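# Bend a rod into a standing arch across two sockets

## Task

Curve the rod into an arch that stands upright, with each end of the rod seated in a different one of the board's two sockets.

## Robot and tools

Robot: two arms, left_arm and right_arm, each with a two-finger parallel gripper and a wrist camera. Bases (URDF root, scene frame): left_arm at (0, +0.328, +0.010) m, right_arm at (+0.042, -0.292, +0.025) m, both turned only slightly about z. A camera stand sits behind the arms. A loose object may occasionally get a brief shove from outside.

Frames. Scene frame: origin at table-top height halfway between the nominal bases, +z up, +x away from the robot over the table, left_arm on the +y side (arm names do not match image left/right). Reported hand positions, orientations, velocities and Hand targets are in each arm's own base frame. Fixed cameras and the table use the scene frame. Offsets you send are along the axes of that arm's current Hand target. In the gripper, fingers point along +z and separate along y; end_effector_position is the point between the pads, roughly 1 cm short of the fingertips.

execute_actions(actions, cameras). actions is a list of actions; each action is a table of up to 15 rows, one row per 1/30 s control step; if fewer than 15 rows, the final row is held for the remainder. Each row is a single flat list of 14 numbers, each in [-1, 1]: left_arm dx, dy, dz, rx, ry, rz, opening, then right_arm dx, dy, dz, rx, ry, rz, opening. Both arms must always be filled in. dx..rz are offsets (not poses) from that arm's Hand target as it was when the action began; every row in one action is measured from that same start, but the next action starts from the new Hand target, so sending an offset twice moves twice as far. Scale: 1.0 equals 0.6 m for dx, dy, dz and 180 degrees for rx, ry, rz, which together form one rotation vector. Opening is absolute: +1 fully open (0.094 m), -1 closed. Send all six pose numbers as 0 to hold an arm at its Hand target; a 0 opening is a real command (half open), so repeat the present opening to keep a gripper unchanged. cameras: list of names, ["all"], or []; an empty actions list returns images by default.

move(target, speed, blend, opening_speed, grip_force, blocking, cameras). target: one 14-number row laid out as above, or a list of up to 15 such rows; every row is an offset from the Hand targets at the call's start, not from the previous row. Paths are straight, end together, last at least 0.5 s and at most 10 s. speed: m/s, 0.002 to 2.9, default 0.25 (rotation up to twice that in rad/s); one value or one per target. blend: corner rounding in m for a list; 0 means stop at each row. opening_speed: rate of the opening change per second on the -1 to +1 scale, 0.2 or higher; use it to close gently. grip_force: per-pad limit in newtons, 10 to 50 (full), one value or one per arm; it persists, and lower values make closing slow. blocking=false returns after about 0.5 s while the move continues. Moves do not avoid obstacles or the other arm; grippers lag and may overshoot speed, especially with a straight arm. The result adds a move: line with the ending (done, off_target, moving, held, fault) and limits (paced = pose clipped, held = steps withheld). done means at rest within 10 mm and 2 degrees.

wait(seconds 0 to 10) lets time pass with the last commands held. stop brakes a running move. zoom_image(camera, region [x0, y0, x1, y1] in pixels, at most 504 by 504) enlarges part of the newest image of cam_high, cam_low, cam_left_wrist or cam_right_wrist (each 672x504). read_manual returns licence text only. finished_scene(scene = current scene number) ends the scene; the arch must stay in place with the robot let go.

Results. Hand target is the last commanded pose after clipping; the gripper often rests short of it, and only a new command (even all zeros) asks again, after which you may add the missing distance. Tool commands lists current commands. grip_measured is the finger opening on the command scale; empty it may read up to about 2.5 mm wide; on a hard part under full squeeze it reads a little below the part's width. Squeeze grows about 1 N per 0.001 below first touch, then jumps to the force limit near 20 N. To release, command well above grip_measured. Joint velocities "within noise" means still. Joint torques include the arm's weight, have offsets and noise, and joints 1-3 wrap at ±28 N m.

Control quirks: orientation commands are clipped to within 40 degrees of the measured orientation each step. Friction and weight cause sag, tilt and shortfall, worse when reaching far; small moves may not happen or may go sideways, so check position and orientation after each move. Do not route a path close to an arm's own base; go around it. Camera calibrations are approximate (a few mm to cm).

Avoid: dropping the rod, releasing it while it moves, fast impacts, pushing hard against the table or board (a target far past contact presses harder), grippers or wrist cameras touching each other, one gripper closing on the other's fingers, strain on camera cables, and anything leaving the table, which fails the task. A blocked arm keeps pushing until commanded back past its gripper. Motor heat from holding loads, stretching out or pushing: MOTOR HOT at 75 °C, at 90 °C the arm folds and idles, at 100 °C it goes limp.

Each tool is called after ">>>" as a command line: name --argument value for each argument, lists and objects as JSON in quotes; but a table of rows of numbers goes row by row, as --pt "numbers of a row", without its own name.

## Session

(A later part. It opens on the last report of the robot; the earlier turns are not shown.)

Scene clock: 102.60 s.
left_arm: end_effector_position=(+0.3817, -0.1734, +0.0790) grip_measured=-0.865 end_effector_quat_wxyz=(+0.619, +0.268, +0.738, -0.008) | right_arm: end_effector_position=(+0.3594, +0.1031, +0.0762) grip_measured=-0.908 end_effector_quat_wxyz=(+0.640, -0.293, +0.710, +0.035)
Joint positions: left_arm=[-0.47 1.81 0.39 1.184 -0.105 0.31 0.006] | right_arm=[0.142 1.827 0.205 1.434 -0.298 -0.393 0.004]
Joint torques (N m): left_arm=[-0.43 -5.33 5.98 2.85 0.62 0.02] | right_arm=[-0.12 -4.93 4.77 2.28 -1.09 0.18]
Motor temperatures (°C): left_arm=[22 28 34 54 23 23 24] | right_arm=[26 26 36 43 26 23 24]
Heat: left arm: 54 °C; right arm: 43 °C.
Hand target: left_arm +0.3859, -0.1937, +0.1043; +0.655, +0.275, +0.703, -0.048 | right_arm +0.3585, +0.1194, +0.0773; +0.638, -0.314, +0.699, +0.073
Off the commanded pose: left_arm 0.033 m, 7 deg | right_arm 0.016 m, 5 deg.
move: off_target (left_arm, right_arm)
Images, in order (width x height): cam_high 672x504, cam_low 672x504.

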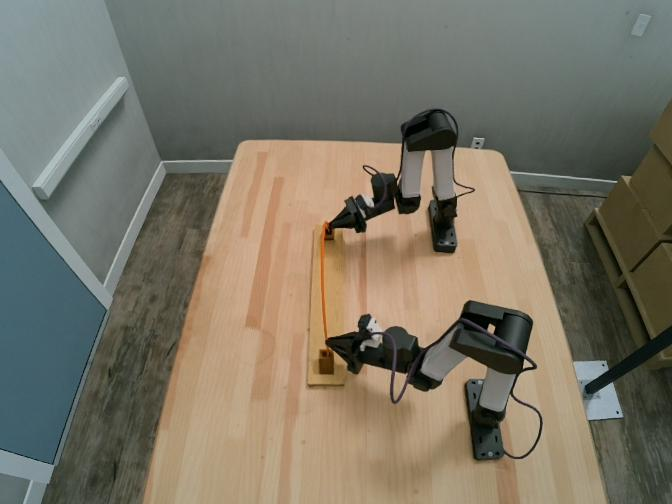

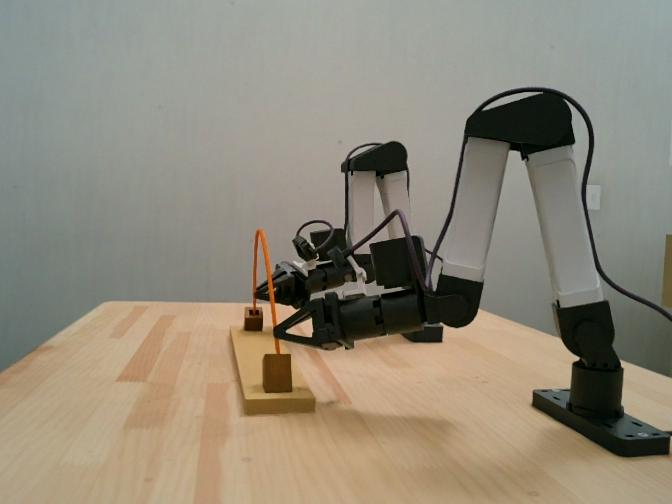

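>>> move --target '[0.0048, 0.0008, 0.0052, 0, 0, 0, -1.0, 0.0237, -0.0005, 0.0072, 0, 0.0167, 0, -1.0]' --speed 0.03 --cameras '["cam_high", "cam_low"]'

>>> zoom_image --camera "cam_low" --region '[210, 190, 340, 420]'

Scene clock: 108.03 s.
left_arm: end_effector_position=(+0.3843, -0.1737, +0.0779) grip_measured=-0.865 end_effector_quat_wxyz=(+0.621, +0.269, +0.736, -0.009) | right_arm: end_effector_position=(+0.3635, +0.1036, +0.0689) grip_measured=-0.908 end_effector_quat_wxyz=(+0.630, -0.299, +0.716, +0.033)
Joint positions: left_arm=[-0.465 1.828 0.398 1.199 -0.098 0.313 0.006] | right_arm=[0.142 1.843 0.226 1.401 -0.298 -0.407 0.004]
Joint torques (N m): left_arm=[-0.43 -5.12 6.01 2.84 0.63 0.01] | right_arm=[-0.25 -4.42 4.62 2.11 -0.9 0.13]
Heat: left arm: 54 °C; right arm: 42 °C.
Hand target: left_arm +0.3889, -0.1937, +0.1013; +0.655, +0.275, +0.703, -0.048 | right_arm +0.3625, +0.1164, +0.0633; +0.620, -0.316, +0.716, +0.065
Off the commanded pose: left_arm 0.031 m, 7 deg | right_arm 0.014 m, 4 deg.
move: off_target (left_arm, right_arm)
Images, in order (width x height): cam_high 672x504, cam_low 672x504.

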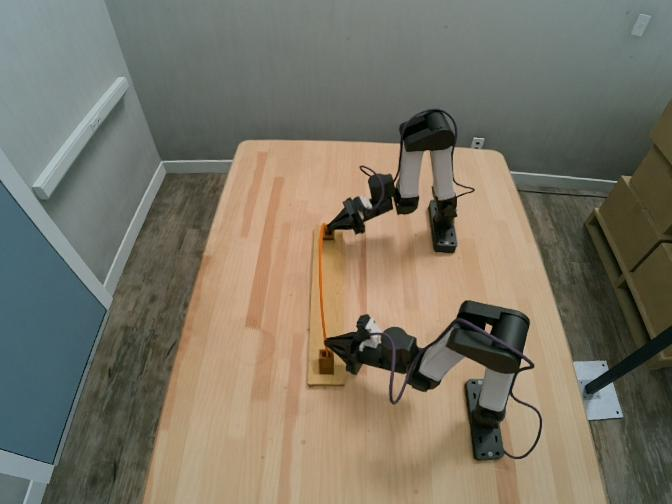

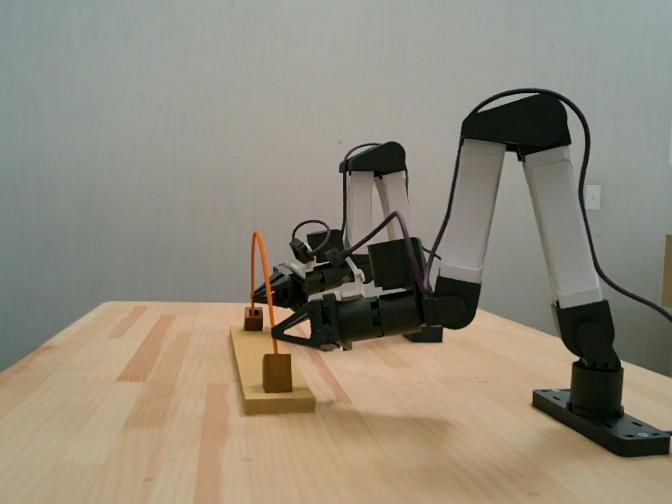

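Scaled by 2.191 from the camera's 672x504 image, which has a finer 960x720 frame.

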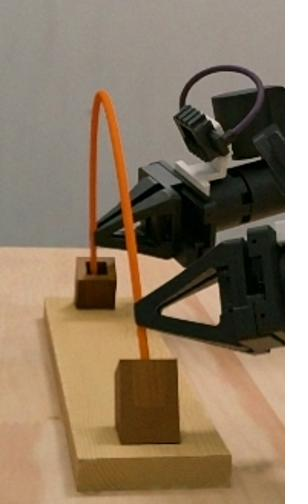

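>>> move --target '[0.0063, -0.0020, 0.0010, 0, 0, 0, -1.0, 0.0093, 0.0030, 0.0023, 0, 0, 0, -1.0]' --speed 0.03 --cameras '["cam_high", "cam_low", "cam_left_wrist", "cam_right_wrist"]'

>>> zoom_image --camera "cam_low" --region '[210, 190, 340, 420]'

>>> zoom_image --camera "cam_high" --region '[300, 210, 370, 390]'

Scene clock: 111.03 s.
left_arm: end_effector_position=(+0.3853, -0.1742, +0.0771) grip_measured=-0.865 end_effector_quat_wxyz=(+0.626, +0.267, +0.733, -0.009) | right_arm: end_effector_position=(+0.3660, +0.1050, +0.0663) grip_measured=-0.908 end_effector_quat_wxyz=(+0.632, -0.301, +0.714, +0.034)
Joint positions: left_arm=[-0.465 1.851 0.398 1.234 -0.098 0.313 0.006] | right_arm=[0.142 1.878 0.237 1.43 -0.304 -0.409 0.004]
Joint torques (N m): left_arm=[-0.44 -5.05 5.81 2.75 0.62 0] | right_arm=[-0.27 -3.67 3.56 2.29 -0.84 0.13]
Heat: left arm: 54 °C; right arm: 42 °C.
Hand target: left_arm +0.3889, -0.1938, +0.0973; +0.655, +0.275, +0.703, -0.048 | right_arm +0.3626, +0.1164, +0.0573; +0.620, -0.316, +0.716, +0.065
Off the commanded pose: left_arm 0.028 m, 7 deg | right_arm 0.015 m, 4 deg.
move: off_target (left_arm, right_arm)
camera_calibration:
cam_left_wrist: T_world_to_cam=[[-0.35894, -0.868477, -0.341921, 0.0226202], [-0.470362, 0.484726, -0.737428, 0.357714], [0.806177, -0.103866, -0.582486, -0.165152], [0, 0, 0, 1]] pos_world=[0.309516, -0.170902, 0.175324]
cam_right_wrist: T_world_to_cam=[[0.505436, -0.805833, 0.308494, -0.112627], [-0.421279, -0.542475, -0.726804, 0.290893], [0.753033, 0.237391, -0.613667, -0.139254], [0, 0, 0, 1]] pos_world=[0.284336, 0.100101, 0.160712]

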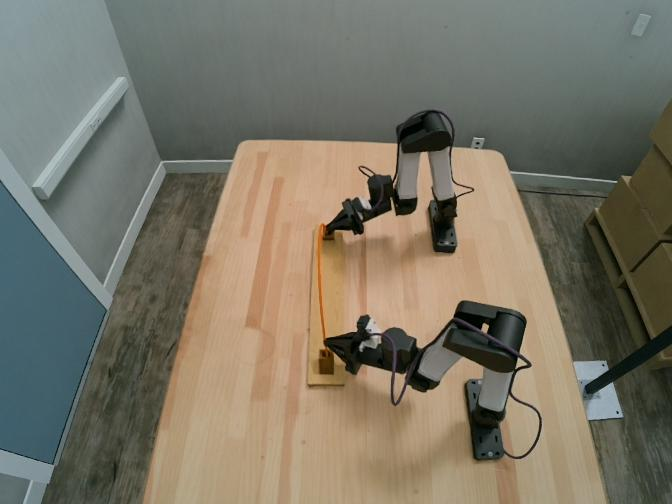

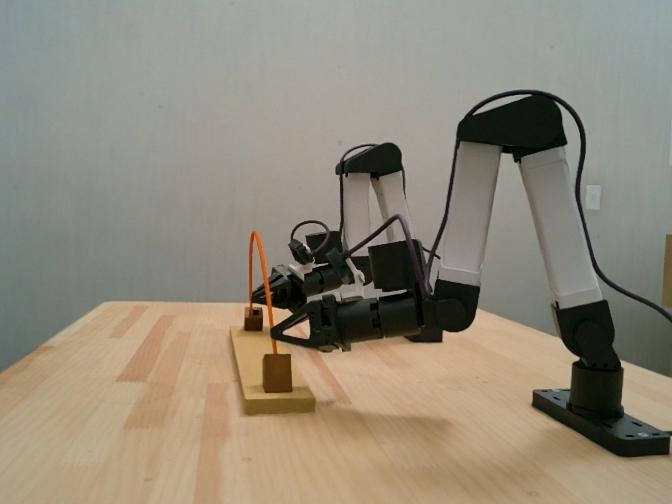

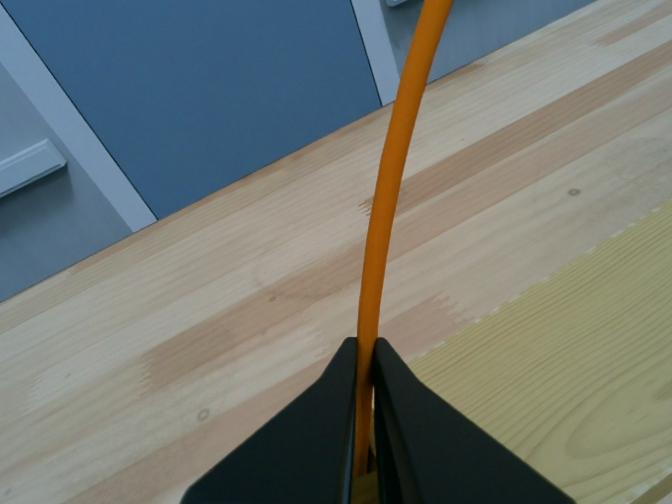

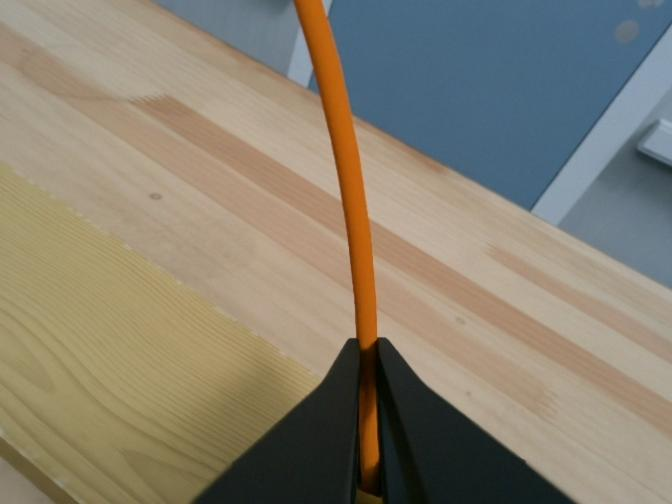

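Scaled by 2.191 from the camera's 672x504 image, which has a finer 960x720 frame.

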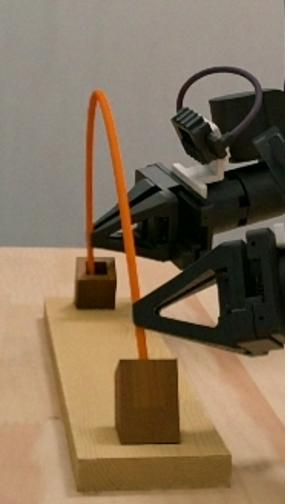

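Scaled by 2.800 from the camera's 672x504 image, which has a finer 960x720 frame.

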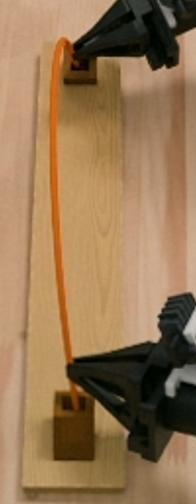

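>>> move --target '[0.0002, 0.0189, -0.0096, 0, 0, 0, -1.0, -0.0019, -0.0112, -0.0072, 0, 0, 0, -1.0]' --speed 0.03 --cameras '["cam_high", "cam_low"]'

>>> zoom_image --camera "cam_high" --region '[300, 210, 370, 390]'

>>> zoom_image --camera "cam_low" --region '[210, 190, 340, 420]'

Scene clock: 119.00 s.
left_arm: end_effector_position=(+0.3876, -0.1708, +0.0781) grip_measured=-0.865 end_effector_quat_wxyz=(+0.627, +0.273, +0.729, -0.023) | right_arm: end_effector_position=(+0.3649, +0.1034, +0.0664) grip_measured=-0.908 end_effector_quat_wxyz=(+0.632, -0.308, +0.710, +0.044)
Joint positions: left_arm=[-0.428 1.851 0.398 1.239 -0.032 0.315 0.006] | right_arm=[0.116 1.879 0.237 1.43 -0.355 -0.415 0.004]
Joint torques (N m): left_arm=[0.01 -7.42 4.41 2.6 0.36 0.03] | right_arm=[-0.79 -6.58 3.37 1.94 -0.62 0.12]
Heat: left arm: 53 °C; right arm: 41 °C.
Hand target: left_arm +0.3889, -0.1817, +0.1013; +0.655, +0.275, +0.703, -0.048 | right_arm +0.3625, +0.1094, +0.0613; +0.620, -0.316, +0.716, +0.065
Off the commanded pose: left_arm 0.026 m, 5 deg | right_arm 0.008 m, 3 deg.
move: off_target (left_arm, right_arm)
Images, in order (width x height): cam_high 672x504, cam_low 672x504.

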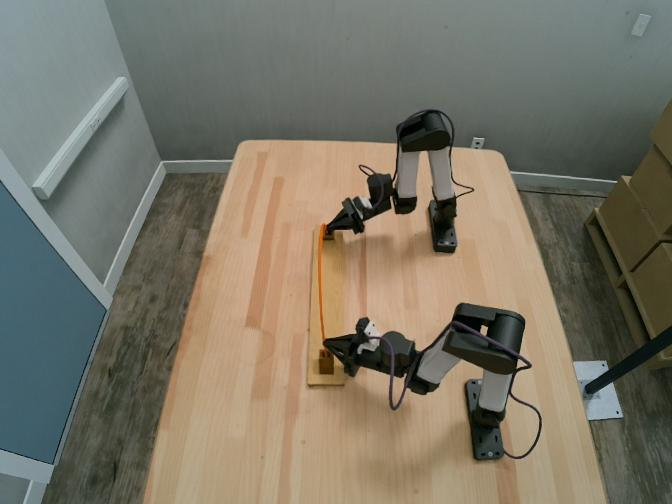

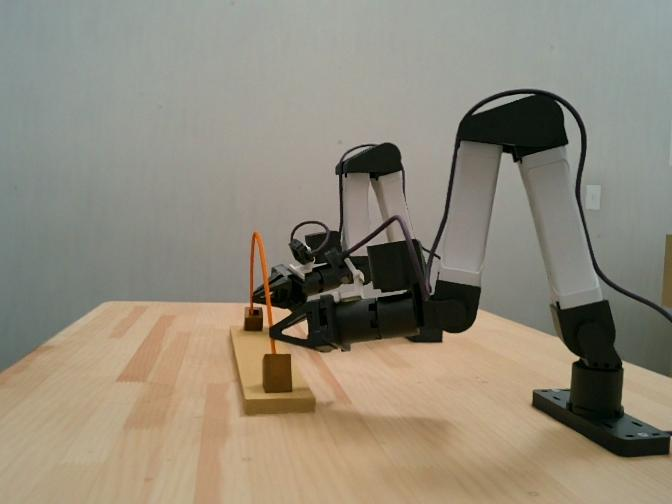

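Scaled by 2.800 from the camera's 672x504 image, which has a finer 960x720 frame.

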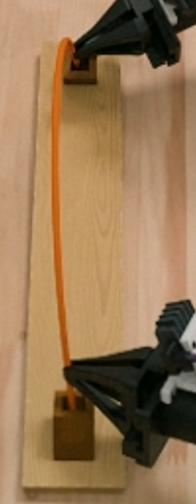

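Scaled by 2.191 from the camera's 672x504 image, which has a finer 960x720 frame.

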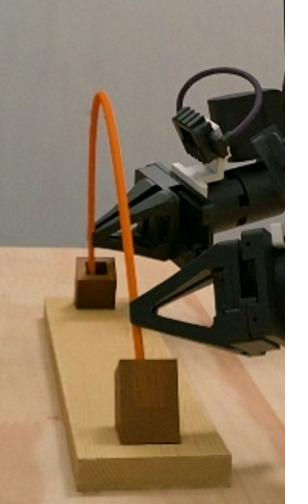

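>>> move --target '[0, 0, 0, 0, 0, 0, -0.3, 0, 0, 0, 0, 0, 0, -1.0]' --speed 0.03 --opening_speed 0.3 --cameras '["cam_high", "cam_low", "cam_left_wrist"]'

>>> zoom_image --camera "cam_low" --region '[210, 190, 340, 420]'

Scene clock: 123.93 s.
left_arm: end_effector_position=(+0.3861, -0.1752, +0.0799) grip_measured=-0.303 end_effector_quat_wxyz=(+0.629, +0.282, +0.723, -0.037) | right_arm: end_effector_position=(+0.3649, +0.1031, +0.0664) grip_measured=-0.908 end_effector_quat_wxyz=(+0.632, -0.308, +0.710, +0.044)
Joint positions: left_arm=[-0.422 1.851 0.398 1.247 0.009 0.315 0.033] | right_arm=[0.114 1.879 0.237 1.43 -0.356 -0.415 0.004]
Joint torques (N m): left_arm=[-0.49 -7.31 4.45 2.54 0.03 0.02] | right_arm=[-0.62 -6.58 3.38 1.93 -0.61 0.12]
Heat: left arm: 52 °C; right arm: 41 °C.
Hand target: left_arm +0.3889, -0.1817, +0.1013; +0.655, +0.275, +0.703, -0.048 | right_arm +0.3625, +0.1094, +0.0613; +0.620, -0.316, +0.716, +0.065
Off the commanded pose: left_arm 0.023 m, 4 deg | right_arm 0.008 m, 3 deg.
move: off_target (left_arm, right_arm)
camera_calibration:
cam_left_wrist: T_world_to_cam=[[-0.411961, -0.852543, -0.32165, 0.0446733], [-0.438447, 0.49491, -0.750219, 0.351081], [0.798782, -0.168035, -0.577678, -0.172987], [0, 0, 0, 1]] pos_world=[0.310513, -0.164735, 0.177826]
Images, in order (width x height): cam_high 672x504, cam_low 672x504, cam_left_wrist 672x504.

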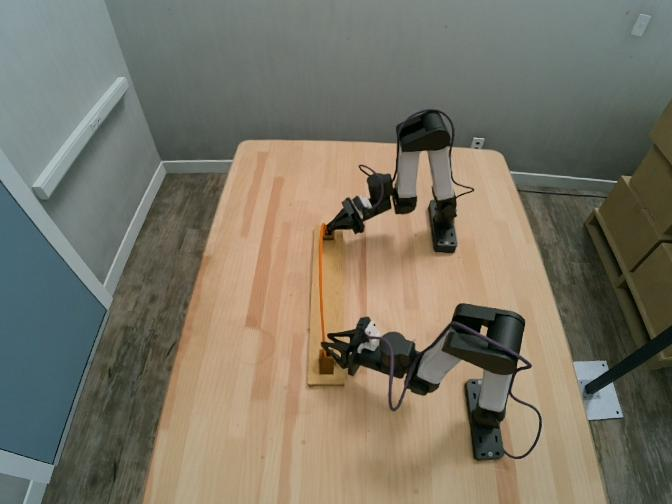

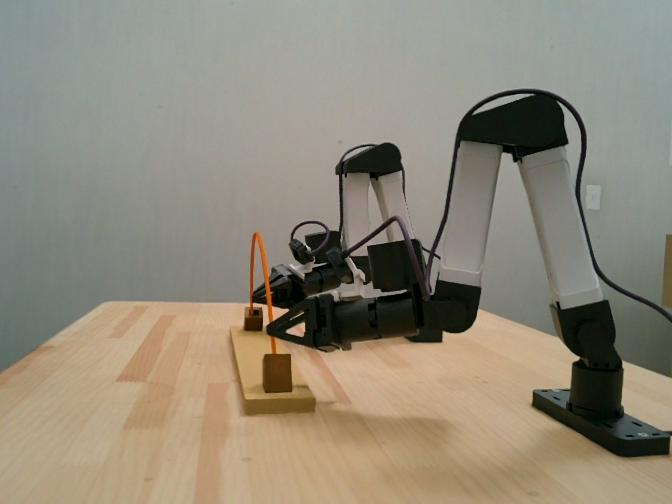

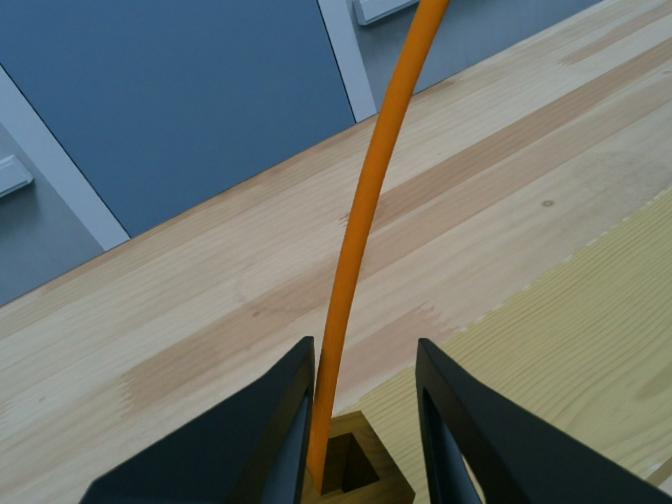

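Scaled by 2.191 from the camera's 672x504 image, which has a finer 960x720 frame.

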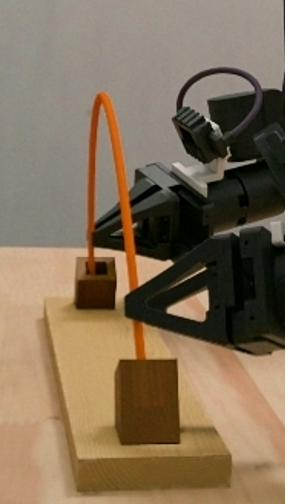

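>>> move --pt "0 0.02 0 0 0 0 -0.2 0 0 0 0 0 0 -1.0" --pt "0 0.02 -0.1667 0 0 0 -0.2 0 0 0 0 0 0 -1.0" --pt "-0.3128 -0.1710 -0.0158 -0.0365 -0.0105 -0.6001 0.2 0 0 0 0 0 0 -1.0" --speed '[0.05, 0.12, 0.25]' --blend '[0.004, 0.03, 0]' --cameras '["cam_high", "cam_low", "cam_left_wrist"]'

Scene clock: 139.30 s.
left_arm: end_effector_position=(+0.3301, -0.3242, +0.2391) grip_measured=+0.197 end_effector_quat_wxyz=(+0.363, -0.433, +0.637, -0.525) | right_arm: end_effector_position=(+0.3649, +0.1031, +0.0664) grip_measured=-0.908 end_effector_quat_wxyz=(+0.632, -0.308, +0.710, +0.044)
Joint positions: left_arm=[-0.994 1.514 0.913 0.372 -0.612 -1.696 0.056] | right_arm=[0.114 1.879 0.237 1.43 -0.356 -0.415 0.004]
Joint torques (N m): left_arm=[-0.73 -5.37 9.29 1.81 -0.38 0.1] | right_arm=[-0.61 -6.6 3.36 1.93 -0.61 0.12]
Heat: left arm: 50 °C; right arm: 40 °C.
Hand target: left_arm +0.3328, -0.3249, +0.2502; +0.368, -0.440, +0.627, -0.527 | right_arm +0.3625, +0.1094, +0.0613; +0.620, -0.316, +0.716, +0.065
Off the commanded pose: left_arm 0.012 m, 1 deg | right_arm 0.008 m, 3 deg.
move: off_target (left_arm, right_arm); target 3's new opening was sent with left_arm's hand 0.012 m and 1 deg from that target
camera_calibration:
cam_left_wrist: T_world_to_cam=[[0.210469, -0.10187, 0.972278, -0.325681], [-0.725408, -0.682992, 0.0854693, 0.0326706], [0.655351, -0.723287, -0.217646, -0.280097], [0, 0, 0, 1]] pos_world=[0.275808, -0.213454, 0.252899]
Images, in order (width x height): cam_high 672x504, cam_low 672x504, cam_left_wrist 672x504.

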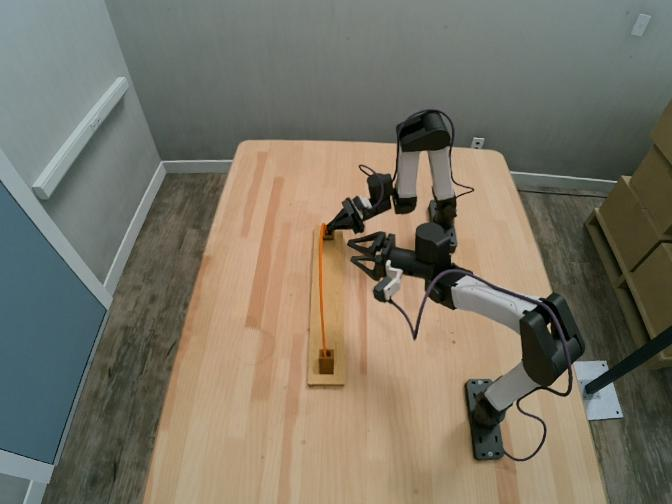

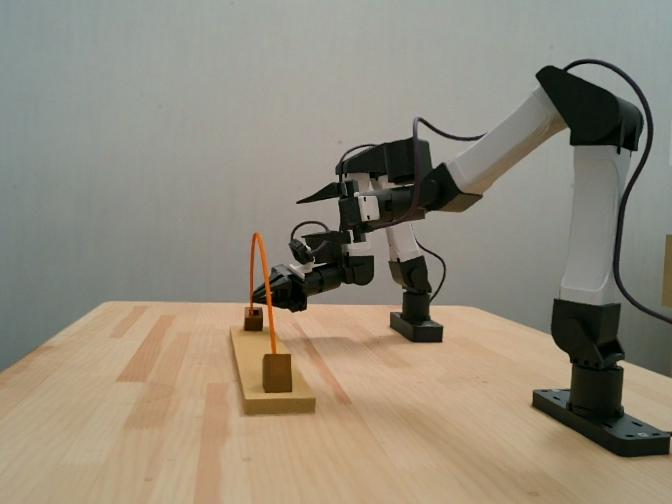

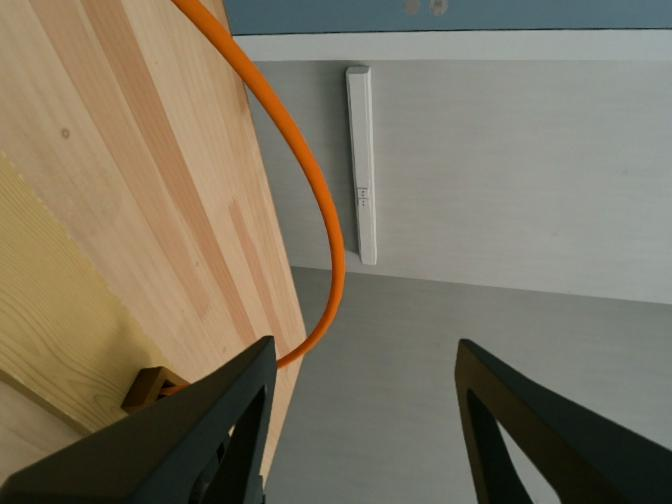

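>>> move --target '[0.0058, 0.0153, 0.1452, 0, 0, 0, 0.2, 0, 0, 0, 0, 0, 0, -1.0]' --speed 0.06 --cameras '["cam_low", "cam_left_wrist"]'

Scene clock: 144.90 s.
left_arm: end_effector_position=(+0.4031, -0.3493, +0.1983) grip_measured=+0.197 end_effector_quat_wxyz=(+0.362, -0.449, +0.651, -0.493) | right_arm: end_effector_position=(+0.3649, +0.1031, +0.0664) grip_measured=-0.908 end_effector_quat_wxyz=(+0.632, -0.308, +0.710, +0.044)
Joint positions: left_arm=[-0.878 1.81 1.134 0.381 -0.523 -1.692 0.056] | right_arm=[0.114 1.879 0.237 1.43 -0.356 -0.415 0.004]
Joint torques (N m): left_arm=[0.39 -7.75 9.06 2.63 -0.08 0.32] | right_arm=[-0.62 -6.58 3.37 1.93 -0.6 0.12]
Heat: left arm: 50 °C; right arm: 40 °C.
Hand target: left_arm +0.4107, -0.3570, +0.2260; +0.368, -0.440, +0.627, -0.527 | right_arm +0.3625, +0.1094, +0.0613; +0.620, -0.316, +0.716, +0.065
Off the commanded pose: left_arm 0.030 m, 5 deg | right_arm 0.008 m, 3 deg.
move: off_target (left_arm, right_arm)
camera_calibration:
cam_left_wrist: T_world_to_cam=[[0.268005, -0.13681, 0.953654, -0.335746], [-0.699729, -0.708054, 0.0950679, 0.0510594], [0.662233, -0.692778, -0.285492, -0.333596], [0, 0, 0, 1]] pos_world=[0.346628, -0.240889, 0.220093]
Images, in order (width x height): cam_low 672x504, cam_left_wrist 672x504.

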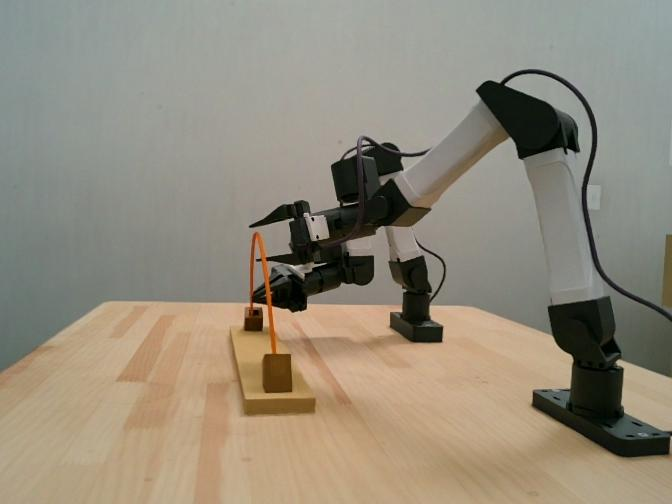

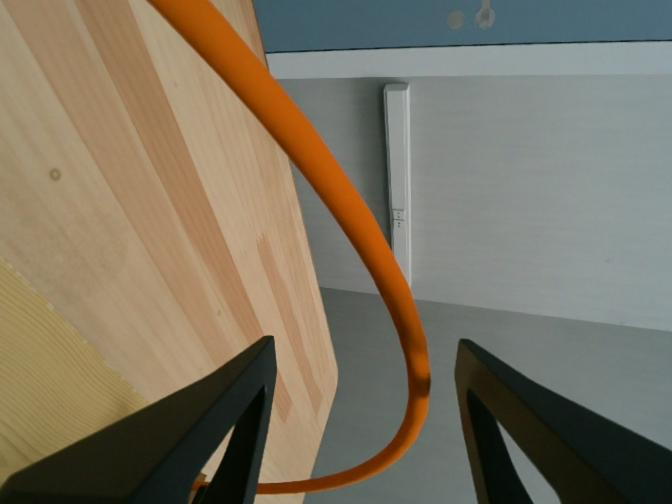

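>>> move --target '[0, -0.0230, -0.0040, 0, 0, 0, 0.2, 0, 0, 0, 0, 0, 0, -1.0]' --speed 0.06 --cameras '["cam_low", "cam_left_wrist"]'

Scene clock: 147.47 s.
left_arm: end_effector_position=(+0.4072, -0.3542, +0.2161) grip_measured=+0.197 end_effector_quat_wxyz=(+0.363, -0.448, +0.639, -0.509) | right_arm: end_effector_position=(+0.3649, +0.1031, +0.0664) grip_measured=-0.908 end_effector_quat_wxyz=(+0.632, -0.308, +0.710, +0.044)
Joint positions: left_arm=[-0.878 1.81 1.174 0.381 -0.523 -1.692 0.056] | right_arm=[0.114 1.879 0.237 1.43 -0.356 -0.415 0.004]
Joint torques (N m): left_arm=[0.42 -9.1 9.07 2.12 -0.07 0.33] | right_arm=[-0.62 -6.6 3.37 1.93 -0.61 0.12]
Heat: left arm: 50 °C; right arm: 40 °C.
Hand target: left_arm +0.4107, -0.3570, +0.2401; +0.368, -0.440, +0.627, -0.527 | right_arm +0.3625, +0.1094, +0.0613; +0.620, -0.316, +0.716, +0.065
Off the commanded pose: left_arm 0.024 m, 3 deg | right_arm 0.008 m, 3 deg.
move: off_target (left_arm, right_arm)
camera_calibration:
cam_left_wrist: T_world_to_cam=[[0.243582, -0.107415, 0.963914, -0.336338], [-0.702208, -0.705072, 0.0988782, 0.049936], [0.669008, -0.700953, -0.247171, -0.348665], [0, 0, 0, 1]] pos_world=[0.350251, -0.245317, 0.233084]
Images, in order (width x height): cam_low 672x504, cam_left_wrist 672x504.

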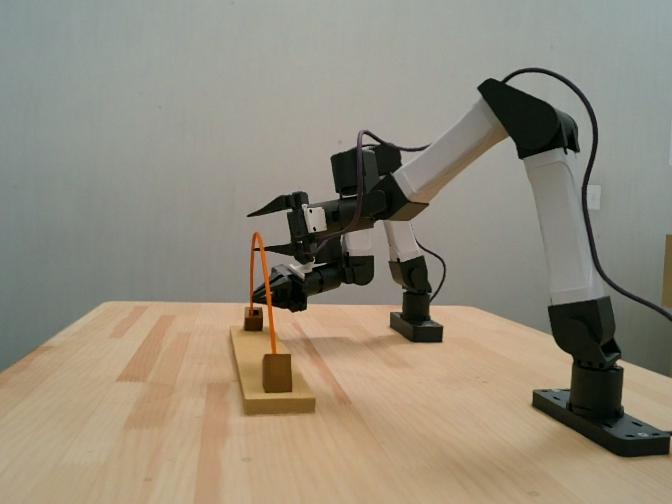

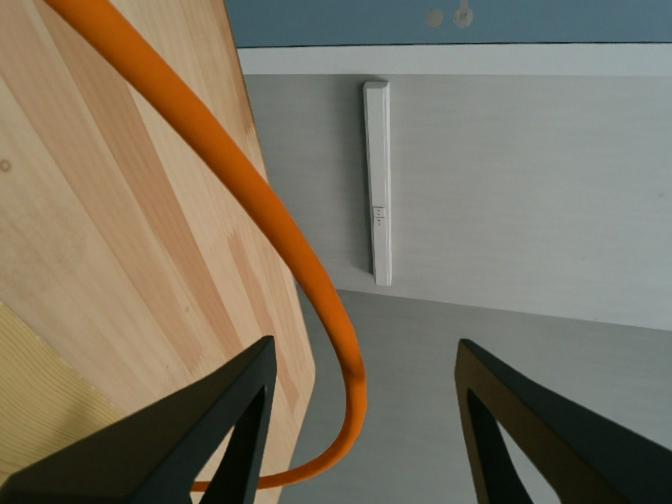

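>>> move --target '[0, 0, 0, 0, 0, 0, -0.9, 0, 0, 0, 0, 0, 0, -1.0]' --speed 0.05 --opening_speed 0.5 --grip_force '[22, 50]' --cameras '["cam_low", "cam_left_wrist"]'

Scene clock: 153.17 s.
left_arm: end_effector_position=(+0.4079, -0.3528, +0.2141) grip_measured=-0.822 end_effector_quat_wxyz=(+0.363, -0.449, +0.642, -0.505) | right_arm: end_effector_position=(+0.3647, +0.1036, +0.0664) grip_measured=-0.908 end_effector_quat_wxyz=(+0.632, -0.309, +0.709, +0.045)
Joint positions: left_arm=[-0.875 1.81 1.174 0.372 -0.522 -1.692 0.008] | right_arm=[0.114 1.879 0.237 1.43 -0.359 -0.416 0.004]
Joint torques (N m): left_arm=[0.24 -9.14 9.06 2.2 -0.09 0.32] | right_arm=[-0.61 -6.6 3.37 1.93 -0.58 0.14]
Heat: left arm: 50 °C; right arm: 40 °C.
Hand target: left_arm +0.4107, -0.3570, +0.2401; +0.368, -0.440, +0.627, -0.527 | right_arm +0.3625, +0.1094, +0.0613; +0.620, -0.316, +0.716, +0.065
Off the commanded pose: left_arm 0.026 m, 3 deg | right_arm 0.008 m, 3 deg.
grip_force (N): 22, 50
move: off_target (left_arm, right_arm)
camera_calibration:
cam_left_wrist: T_world_to_cam=[[0.249658, -0.113655, 0.961641, -0.338614], [-0.700514, -0.706833, 0.0983254, 0.0503969], [0.668544, -0.69819, -0.256084, -0.34553], [0, 0, 0, 1]] pos_world=[0.350844, -0.244109, 0.232185]
Images, in order (width x height): cam_low 672x504, cam_left_wrist 672x504.

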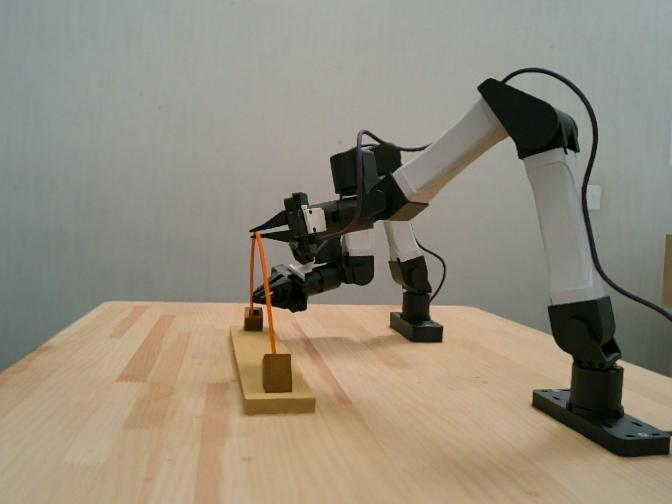

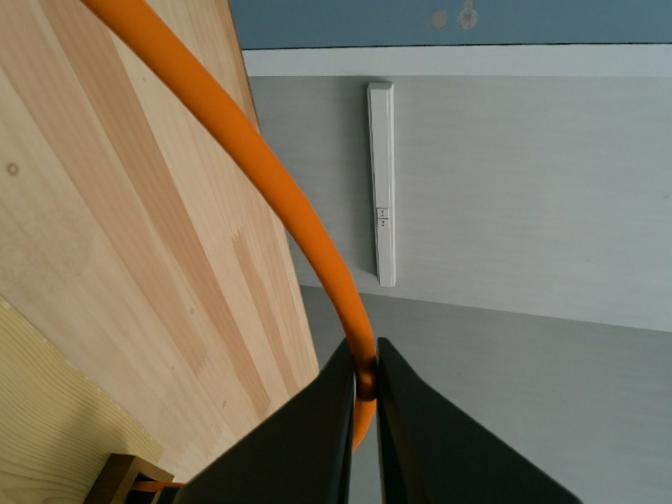

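>>> move --pt "0 0 0 0 0 0 -0.9 0 0 0 0 0 0 -0.25" --pt "0 0 0 0 0 0 -0.9 0 -0.0300 0 0 0 0 -0.25" --speed 0.04 --cameras '["cam_low", "cam_high", "cam_right_wrist"]'

Scene clock: 157.30 s.
left_arm: end_effector_position=(+0.4085, -0.3520, +0.2141) grip_measured=-0.827 end_effector_quat_wxyz=(+0.364, -0.449, +0.641, -0.505) | right_arm: end_effector_position=(+0.3672, +0.0933, +0.0570) grip_measured=-0.252 end_effector_quat_wxyz=(+0.612, -0.309, +0.725, +0.064)
Joint positions: left_arm=[-0.873 1.81 1.174 0.372 -0.523 -1.692 0.008] | right_arm=[0.052 1.869 0.262 1.336 -0.441 -0.416 0.035]
Joint torques (N m): left_arm=[0.06 -9.14 9.06 2.2 -0.06 0.33] | right_arm=[-1.02 -8.69 4.57 2.1 -0.44 -0.09]
Heat: left arm: 50 °C; right arm: 40 °C.
Hand target: left_arm +0.4107, -0.3570, +0.2401; +0.368, -0.440, +0.627, -0.527 | right_arm +0.3721, +0.0952, +0.0667; +0.620, -0.316, +0.716, +0.065
Off the commanded pose: left_arm 0.026 m, 3 deg | right_arm 0.011 m, 2 deg.
grip_force (N): 22, 50
move: off_target (left_arm, right_arm)
camera_calibration:
cam_right_wrist: T_world_to_cam=[[0.557258, -0.788182, 0.261216, -0.137769], [-0.439959, -0.547073, -0.712143, 0.284677], [0.704202, 0.281923, -0.651628, -0.127062], [0, 0, 0, 1]] pos_world=[0.291496, 0.082974, 0.155921]
Images, in order (width x height): cam_high 672x504, cam_low 672x504, cam_right_wrist 672x504.

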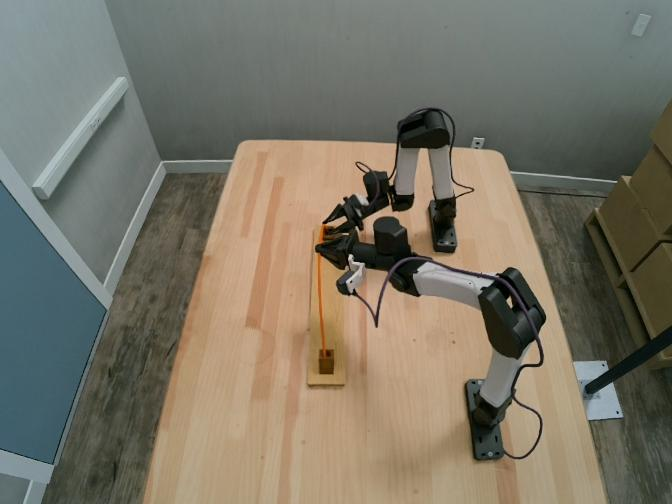

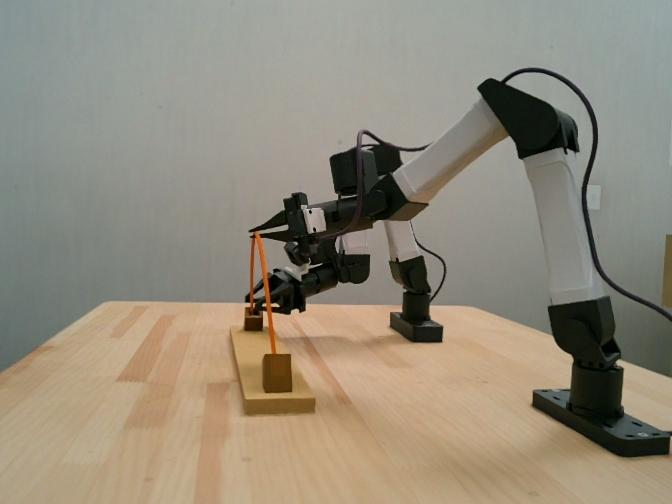

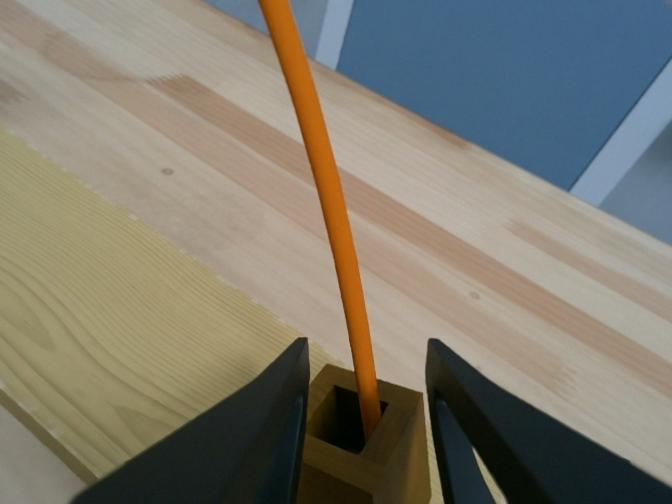

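>>> move --target '[0, 0, 0, 0, 0, 0, -0.9, -0.02, 0, -0.2, 0, 0, 0, -0.1]' --speed 0.1 --cameras '["cam_low", "cam_high"]'

>>> zoom_image --camera "cam_low" --region '[210, 190, 340, 420]'

>>> zoom_image --camera "cam_high" --region '[290, 210, 370, 390]'

Scene clock: 161.57 s.
left_arm: end_effector_position=(+0.4085, -0.3520, +0.2141) grip_measured=-0.827 end_effector_quat_wxyz=(+0.364, -0.449, +0.641, -0.505) | right_arm: end_effector_position=(+0.2734, +0.0412, +0.1053) grip_measured=-0.102 end_effector_quat_wxyz=(+0.622, -0.313, +0.715, +0.060)
Joint positions: left_arm=[-0.873 1.81 1.174 0.372 -0.523 -1.692 0.008] | right_arm=[-0.321 0.968 0.018 0.631 -0.804 -0.55 0.042]
Joint torques (N m): left_arm=[0.06 -9.14 9.05 2.2 -0.07 0.32] | right_arm=[-1.14 -1.85 6.16 1.89 -0.54 -0.11]
Motor temperatures (°C): left_arm=[22 33 39 50 23 23 23] | right_arm=[26 28 34 39 26 23 24]
Heat: left arm: 50 °C; right arm: 39 °C.
Hand target: left_arm +0.4107, -0.3570, +0.2401; +0.368, -0.440, +0.627, -0.527 | right_arm +0.2711, +0.0414, +0.1047; +0.620, -0.316, +0.716, +0.065
Off the commanded pose: left_arm 0.026 m, 3 deg | right_arm 0.002 m, 1 deg.
grip_force (N): 22, 50
move: off_target (left_arm)
Images, in order (width x height): cam_high 672x504, cam_low 672x504.

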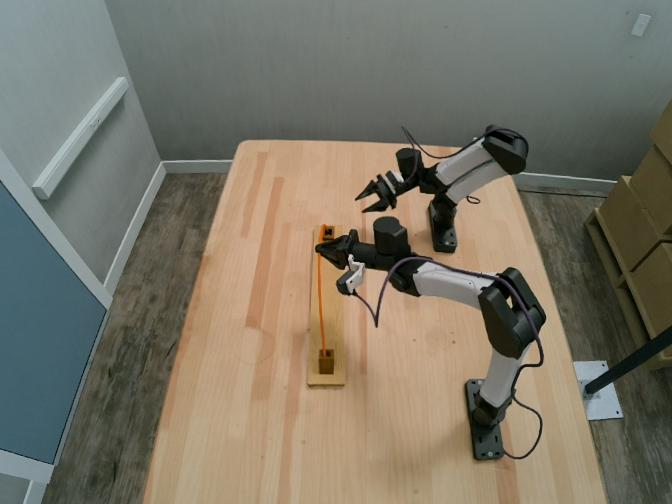

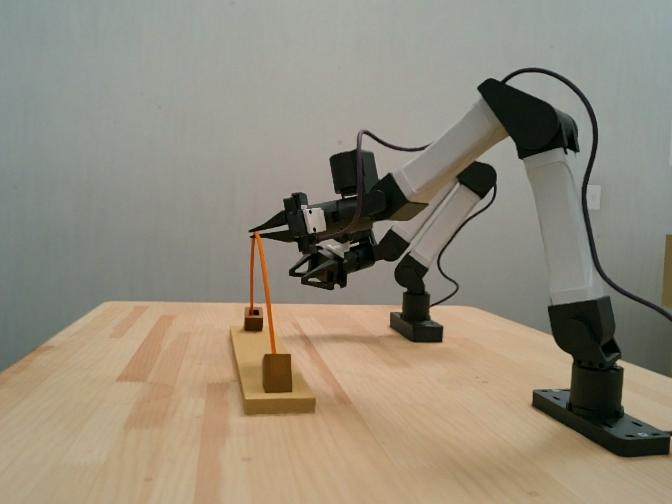

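Scaled by 2.191 from the camera's 672x504 image, which has a finer 960x720 frame.

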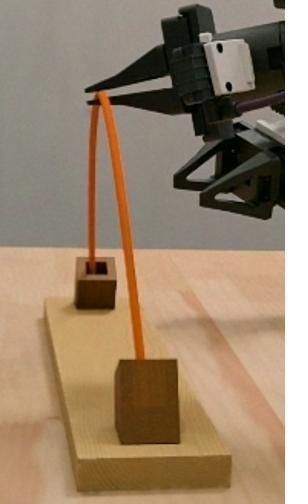

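Scaled by 2.800 from the camera's 672x504 image, which has a finer 960x720 frame.

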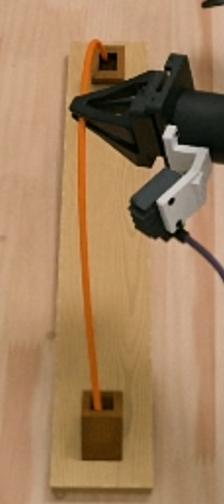

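>>> move --target '[0.0088, 0.0026, -0.0242, 0, 0, 0, -0.9, 0, 0, 0, 0, 0, 0, -0.1]' --speed 0.04 --cameras '["cam_low", "cam_high"]'

>>> zoom_image --camera "cam_low" --region '[210, 190, 340, 420]'

>>> zoom_image --camera "cam_high" --region '[290, 210, 370, 390]'

Scene clock: 164.57 s.
left_arm: end_effector_position=(+0.4047, -0.3518, +0.2128) grip_measured=-0.827 end_effector_quat_wxyz=(+0.369, -0.451, +0.640, -0.501) | right_arm: end_effector_position=(+0.2734, +0.0412, +0.1053) grip_measured=-0.102 end_effector_quat_wxyz=(+0.622, -0.313, +0.715, +0.060)
Joint positions: left_arm=[-0.885 1.807 1.166 0.372 -0.548 -1.692 0.008] | right_arm=[-0.321 0.968 0.018 0.631 -0.804 -0.55 0.042]
Joint torques (N m): left_arm=[-1.36 -11.54 6.56 2.18 -0.19 0.26] | right_arm=[-1.16 -1.88 6.17 1.89 -0.54 -0.1]
Heat: left arm: 50 °C; right arm: 39 °C.
Hand target: left_arm +0.3952, -0.3570, +0.2411; +0.368, -0.440, +0.627, -0.527 | right_arm +0.2711, +0.0414, +0.1047; +0.620, -0.316, +0.716, +0.065
Off the commanded pose: left_arm 0.030 m, 4 deg | right_arm 0.002 m, 1 deg.
grip_force (N): 22, 50
move: off_target (left_arm)
Images, in order (width x height): cam_high 672x504, cam_low 672x504.

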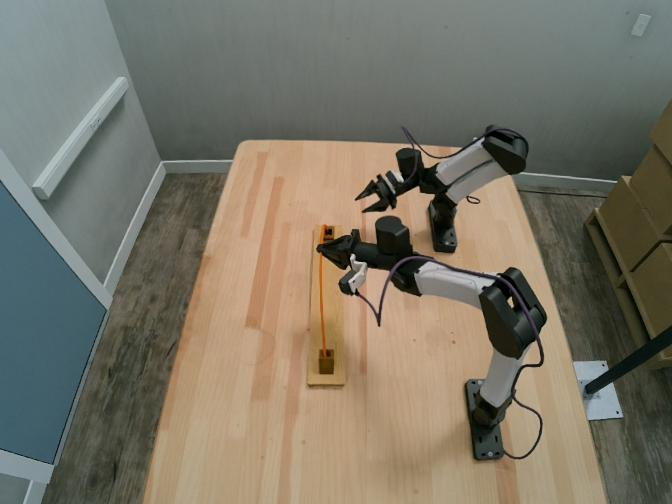

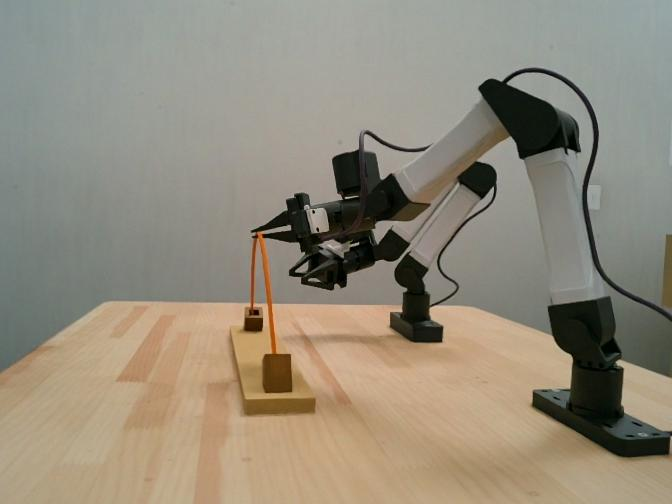

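Scaled by 2.191 from the camera's 672x504 image, which has a finer 960x720 frame.

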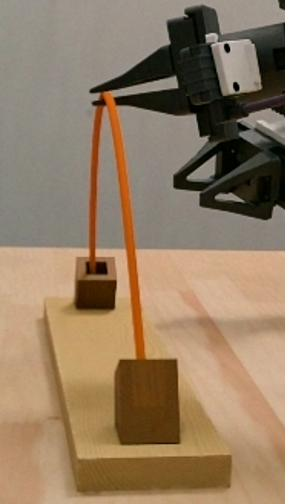

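Scaled by 2.800 from the camera's 672x504 image, which has a finer 960x720 frame.

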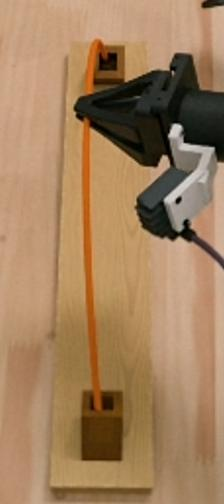

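>>> move --target '[0.0066, 0.0019, -0.0181, 0, 0, 0, -0.9, 0, 0, 0, 0, 0, 0, -0.1]' --speed 0.04 --cameras '["cam_low", "cam_high"]'

>>> zoom_image --camera "cam_low" --region '[210, 190, 340, 420]'

>>> zoom_image --camera "cam_high" --region '[290, 210, 370, 390]'

Scene clock: 166.73 s.
left_arm: end_effector_position=(+0.3931, -0.3520, +0.2136) grip_measured=-0.827 end_effector_quat_wxyz=(+0.370, -0.451, +0.640, -0.500) | right_arm: end_effector_position=(+0.2734, +0.0412, +0.1053) grip_measured=-0.102 end_effector_quat_wxyz=(+0.622, -0.313, +0.715, +0.060)
Joint positions: left_arm=[-0.91 1.781 1.137 0.372 -0.572 -1.698 0.008] | right_arm=[-0.321 0.968 0.018 0.631 -0.804 -0.55 0.042]
Joint torques (N m): left_arm=[-1.37 -11.4 6.67 2.15 -0.19 0.26] | right_arm=[-1.14 -1.88 6.17 1.89 -0.54 -0.11]
Heat: left arm: 50 °C; right arm: 39 °C.
Hand target: left_arm +0.3836, -0.3570, +0.2418; +0.368, -0.440, +0.627, -0.527 | right_arm +0.2711, +0.0414, +0.1047; +0.620, -0.316, +0.716, +0.065
Off the commanded pose: left_arm 0.030 m, 4 deg | right_arm 0.002 m, 1 deg.
grip_force (N): 22, 50
move: off_target (left_arm)
Images, in order (width x height): cam_high 672x504, cam_low 672x504.

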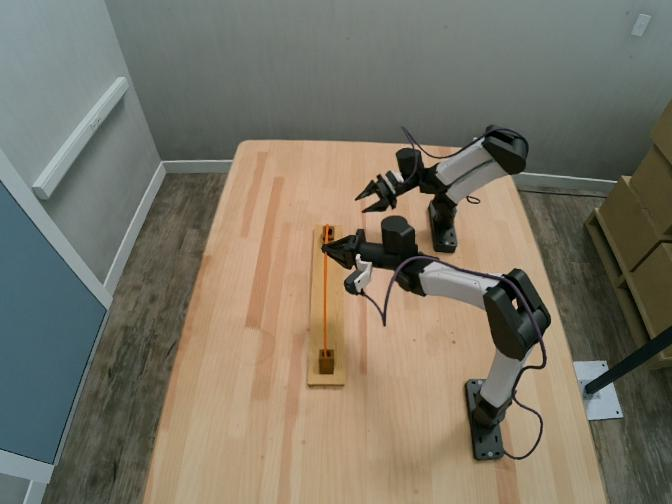

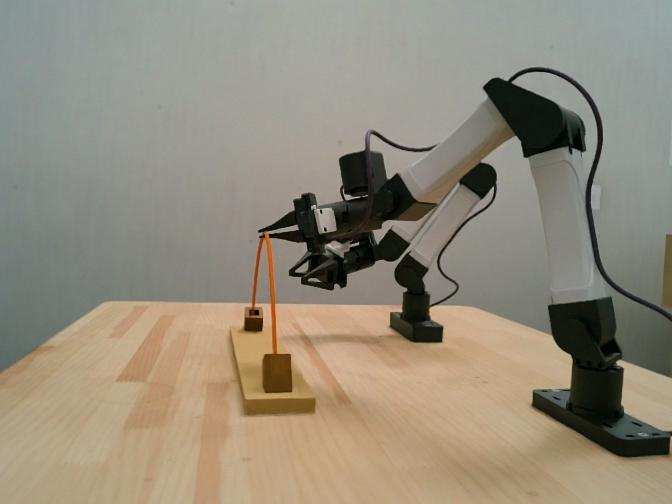

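Scaled by 2.191 from the camera's 672x504 image, which has a finer 960x720 frame.

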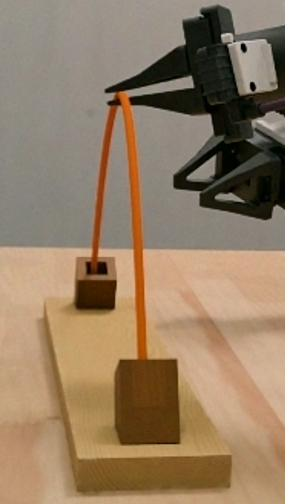

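Scaled by 2.800 from the camera's 672x504 image, which has a finer 960x720 frame.

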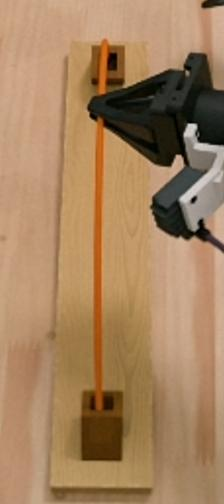

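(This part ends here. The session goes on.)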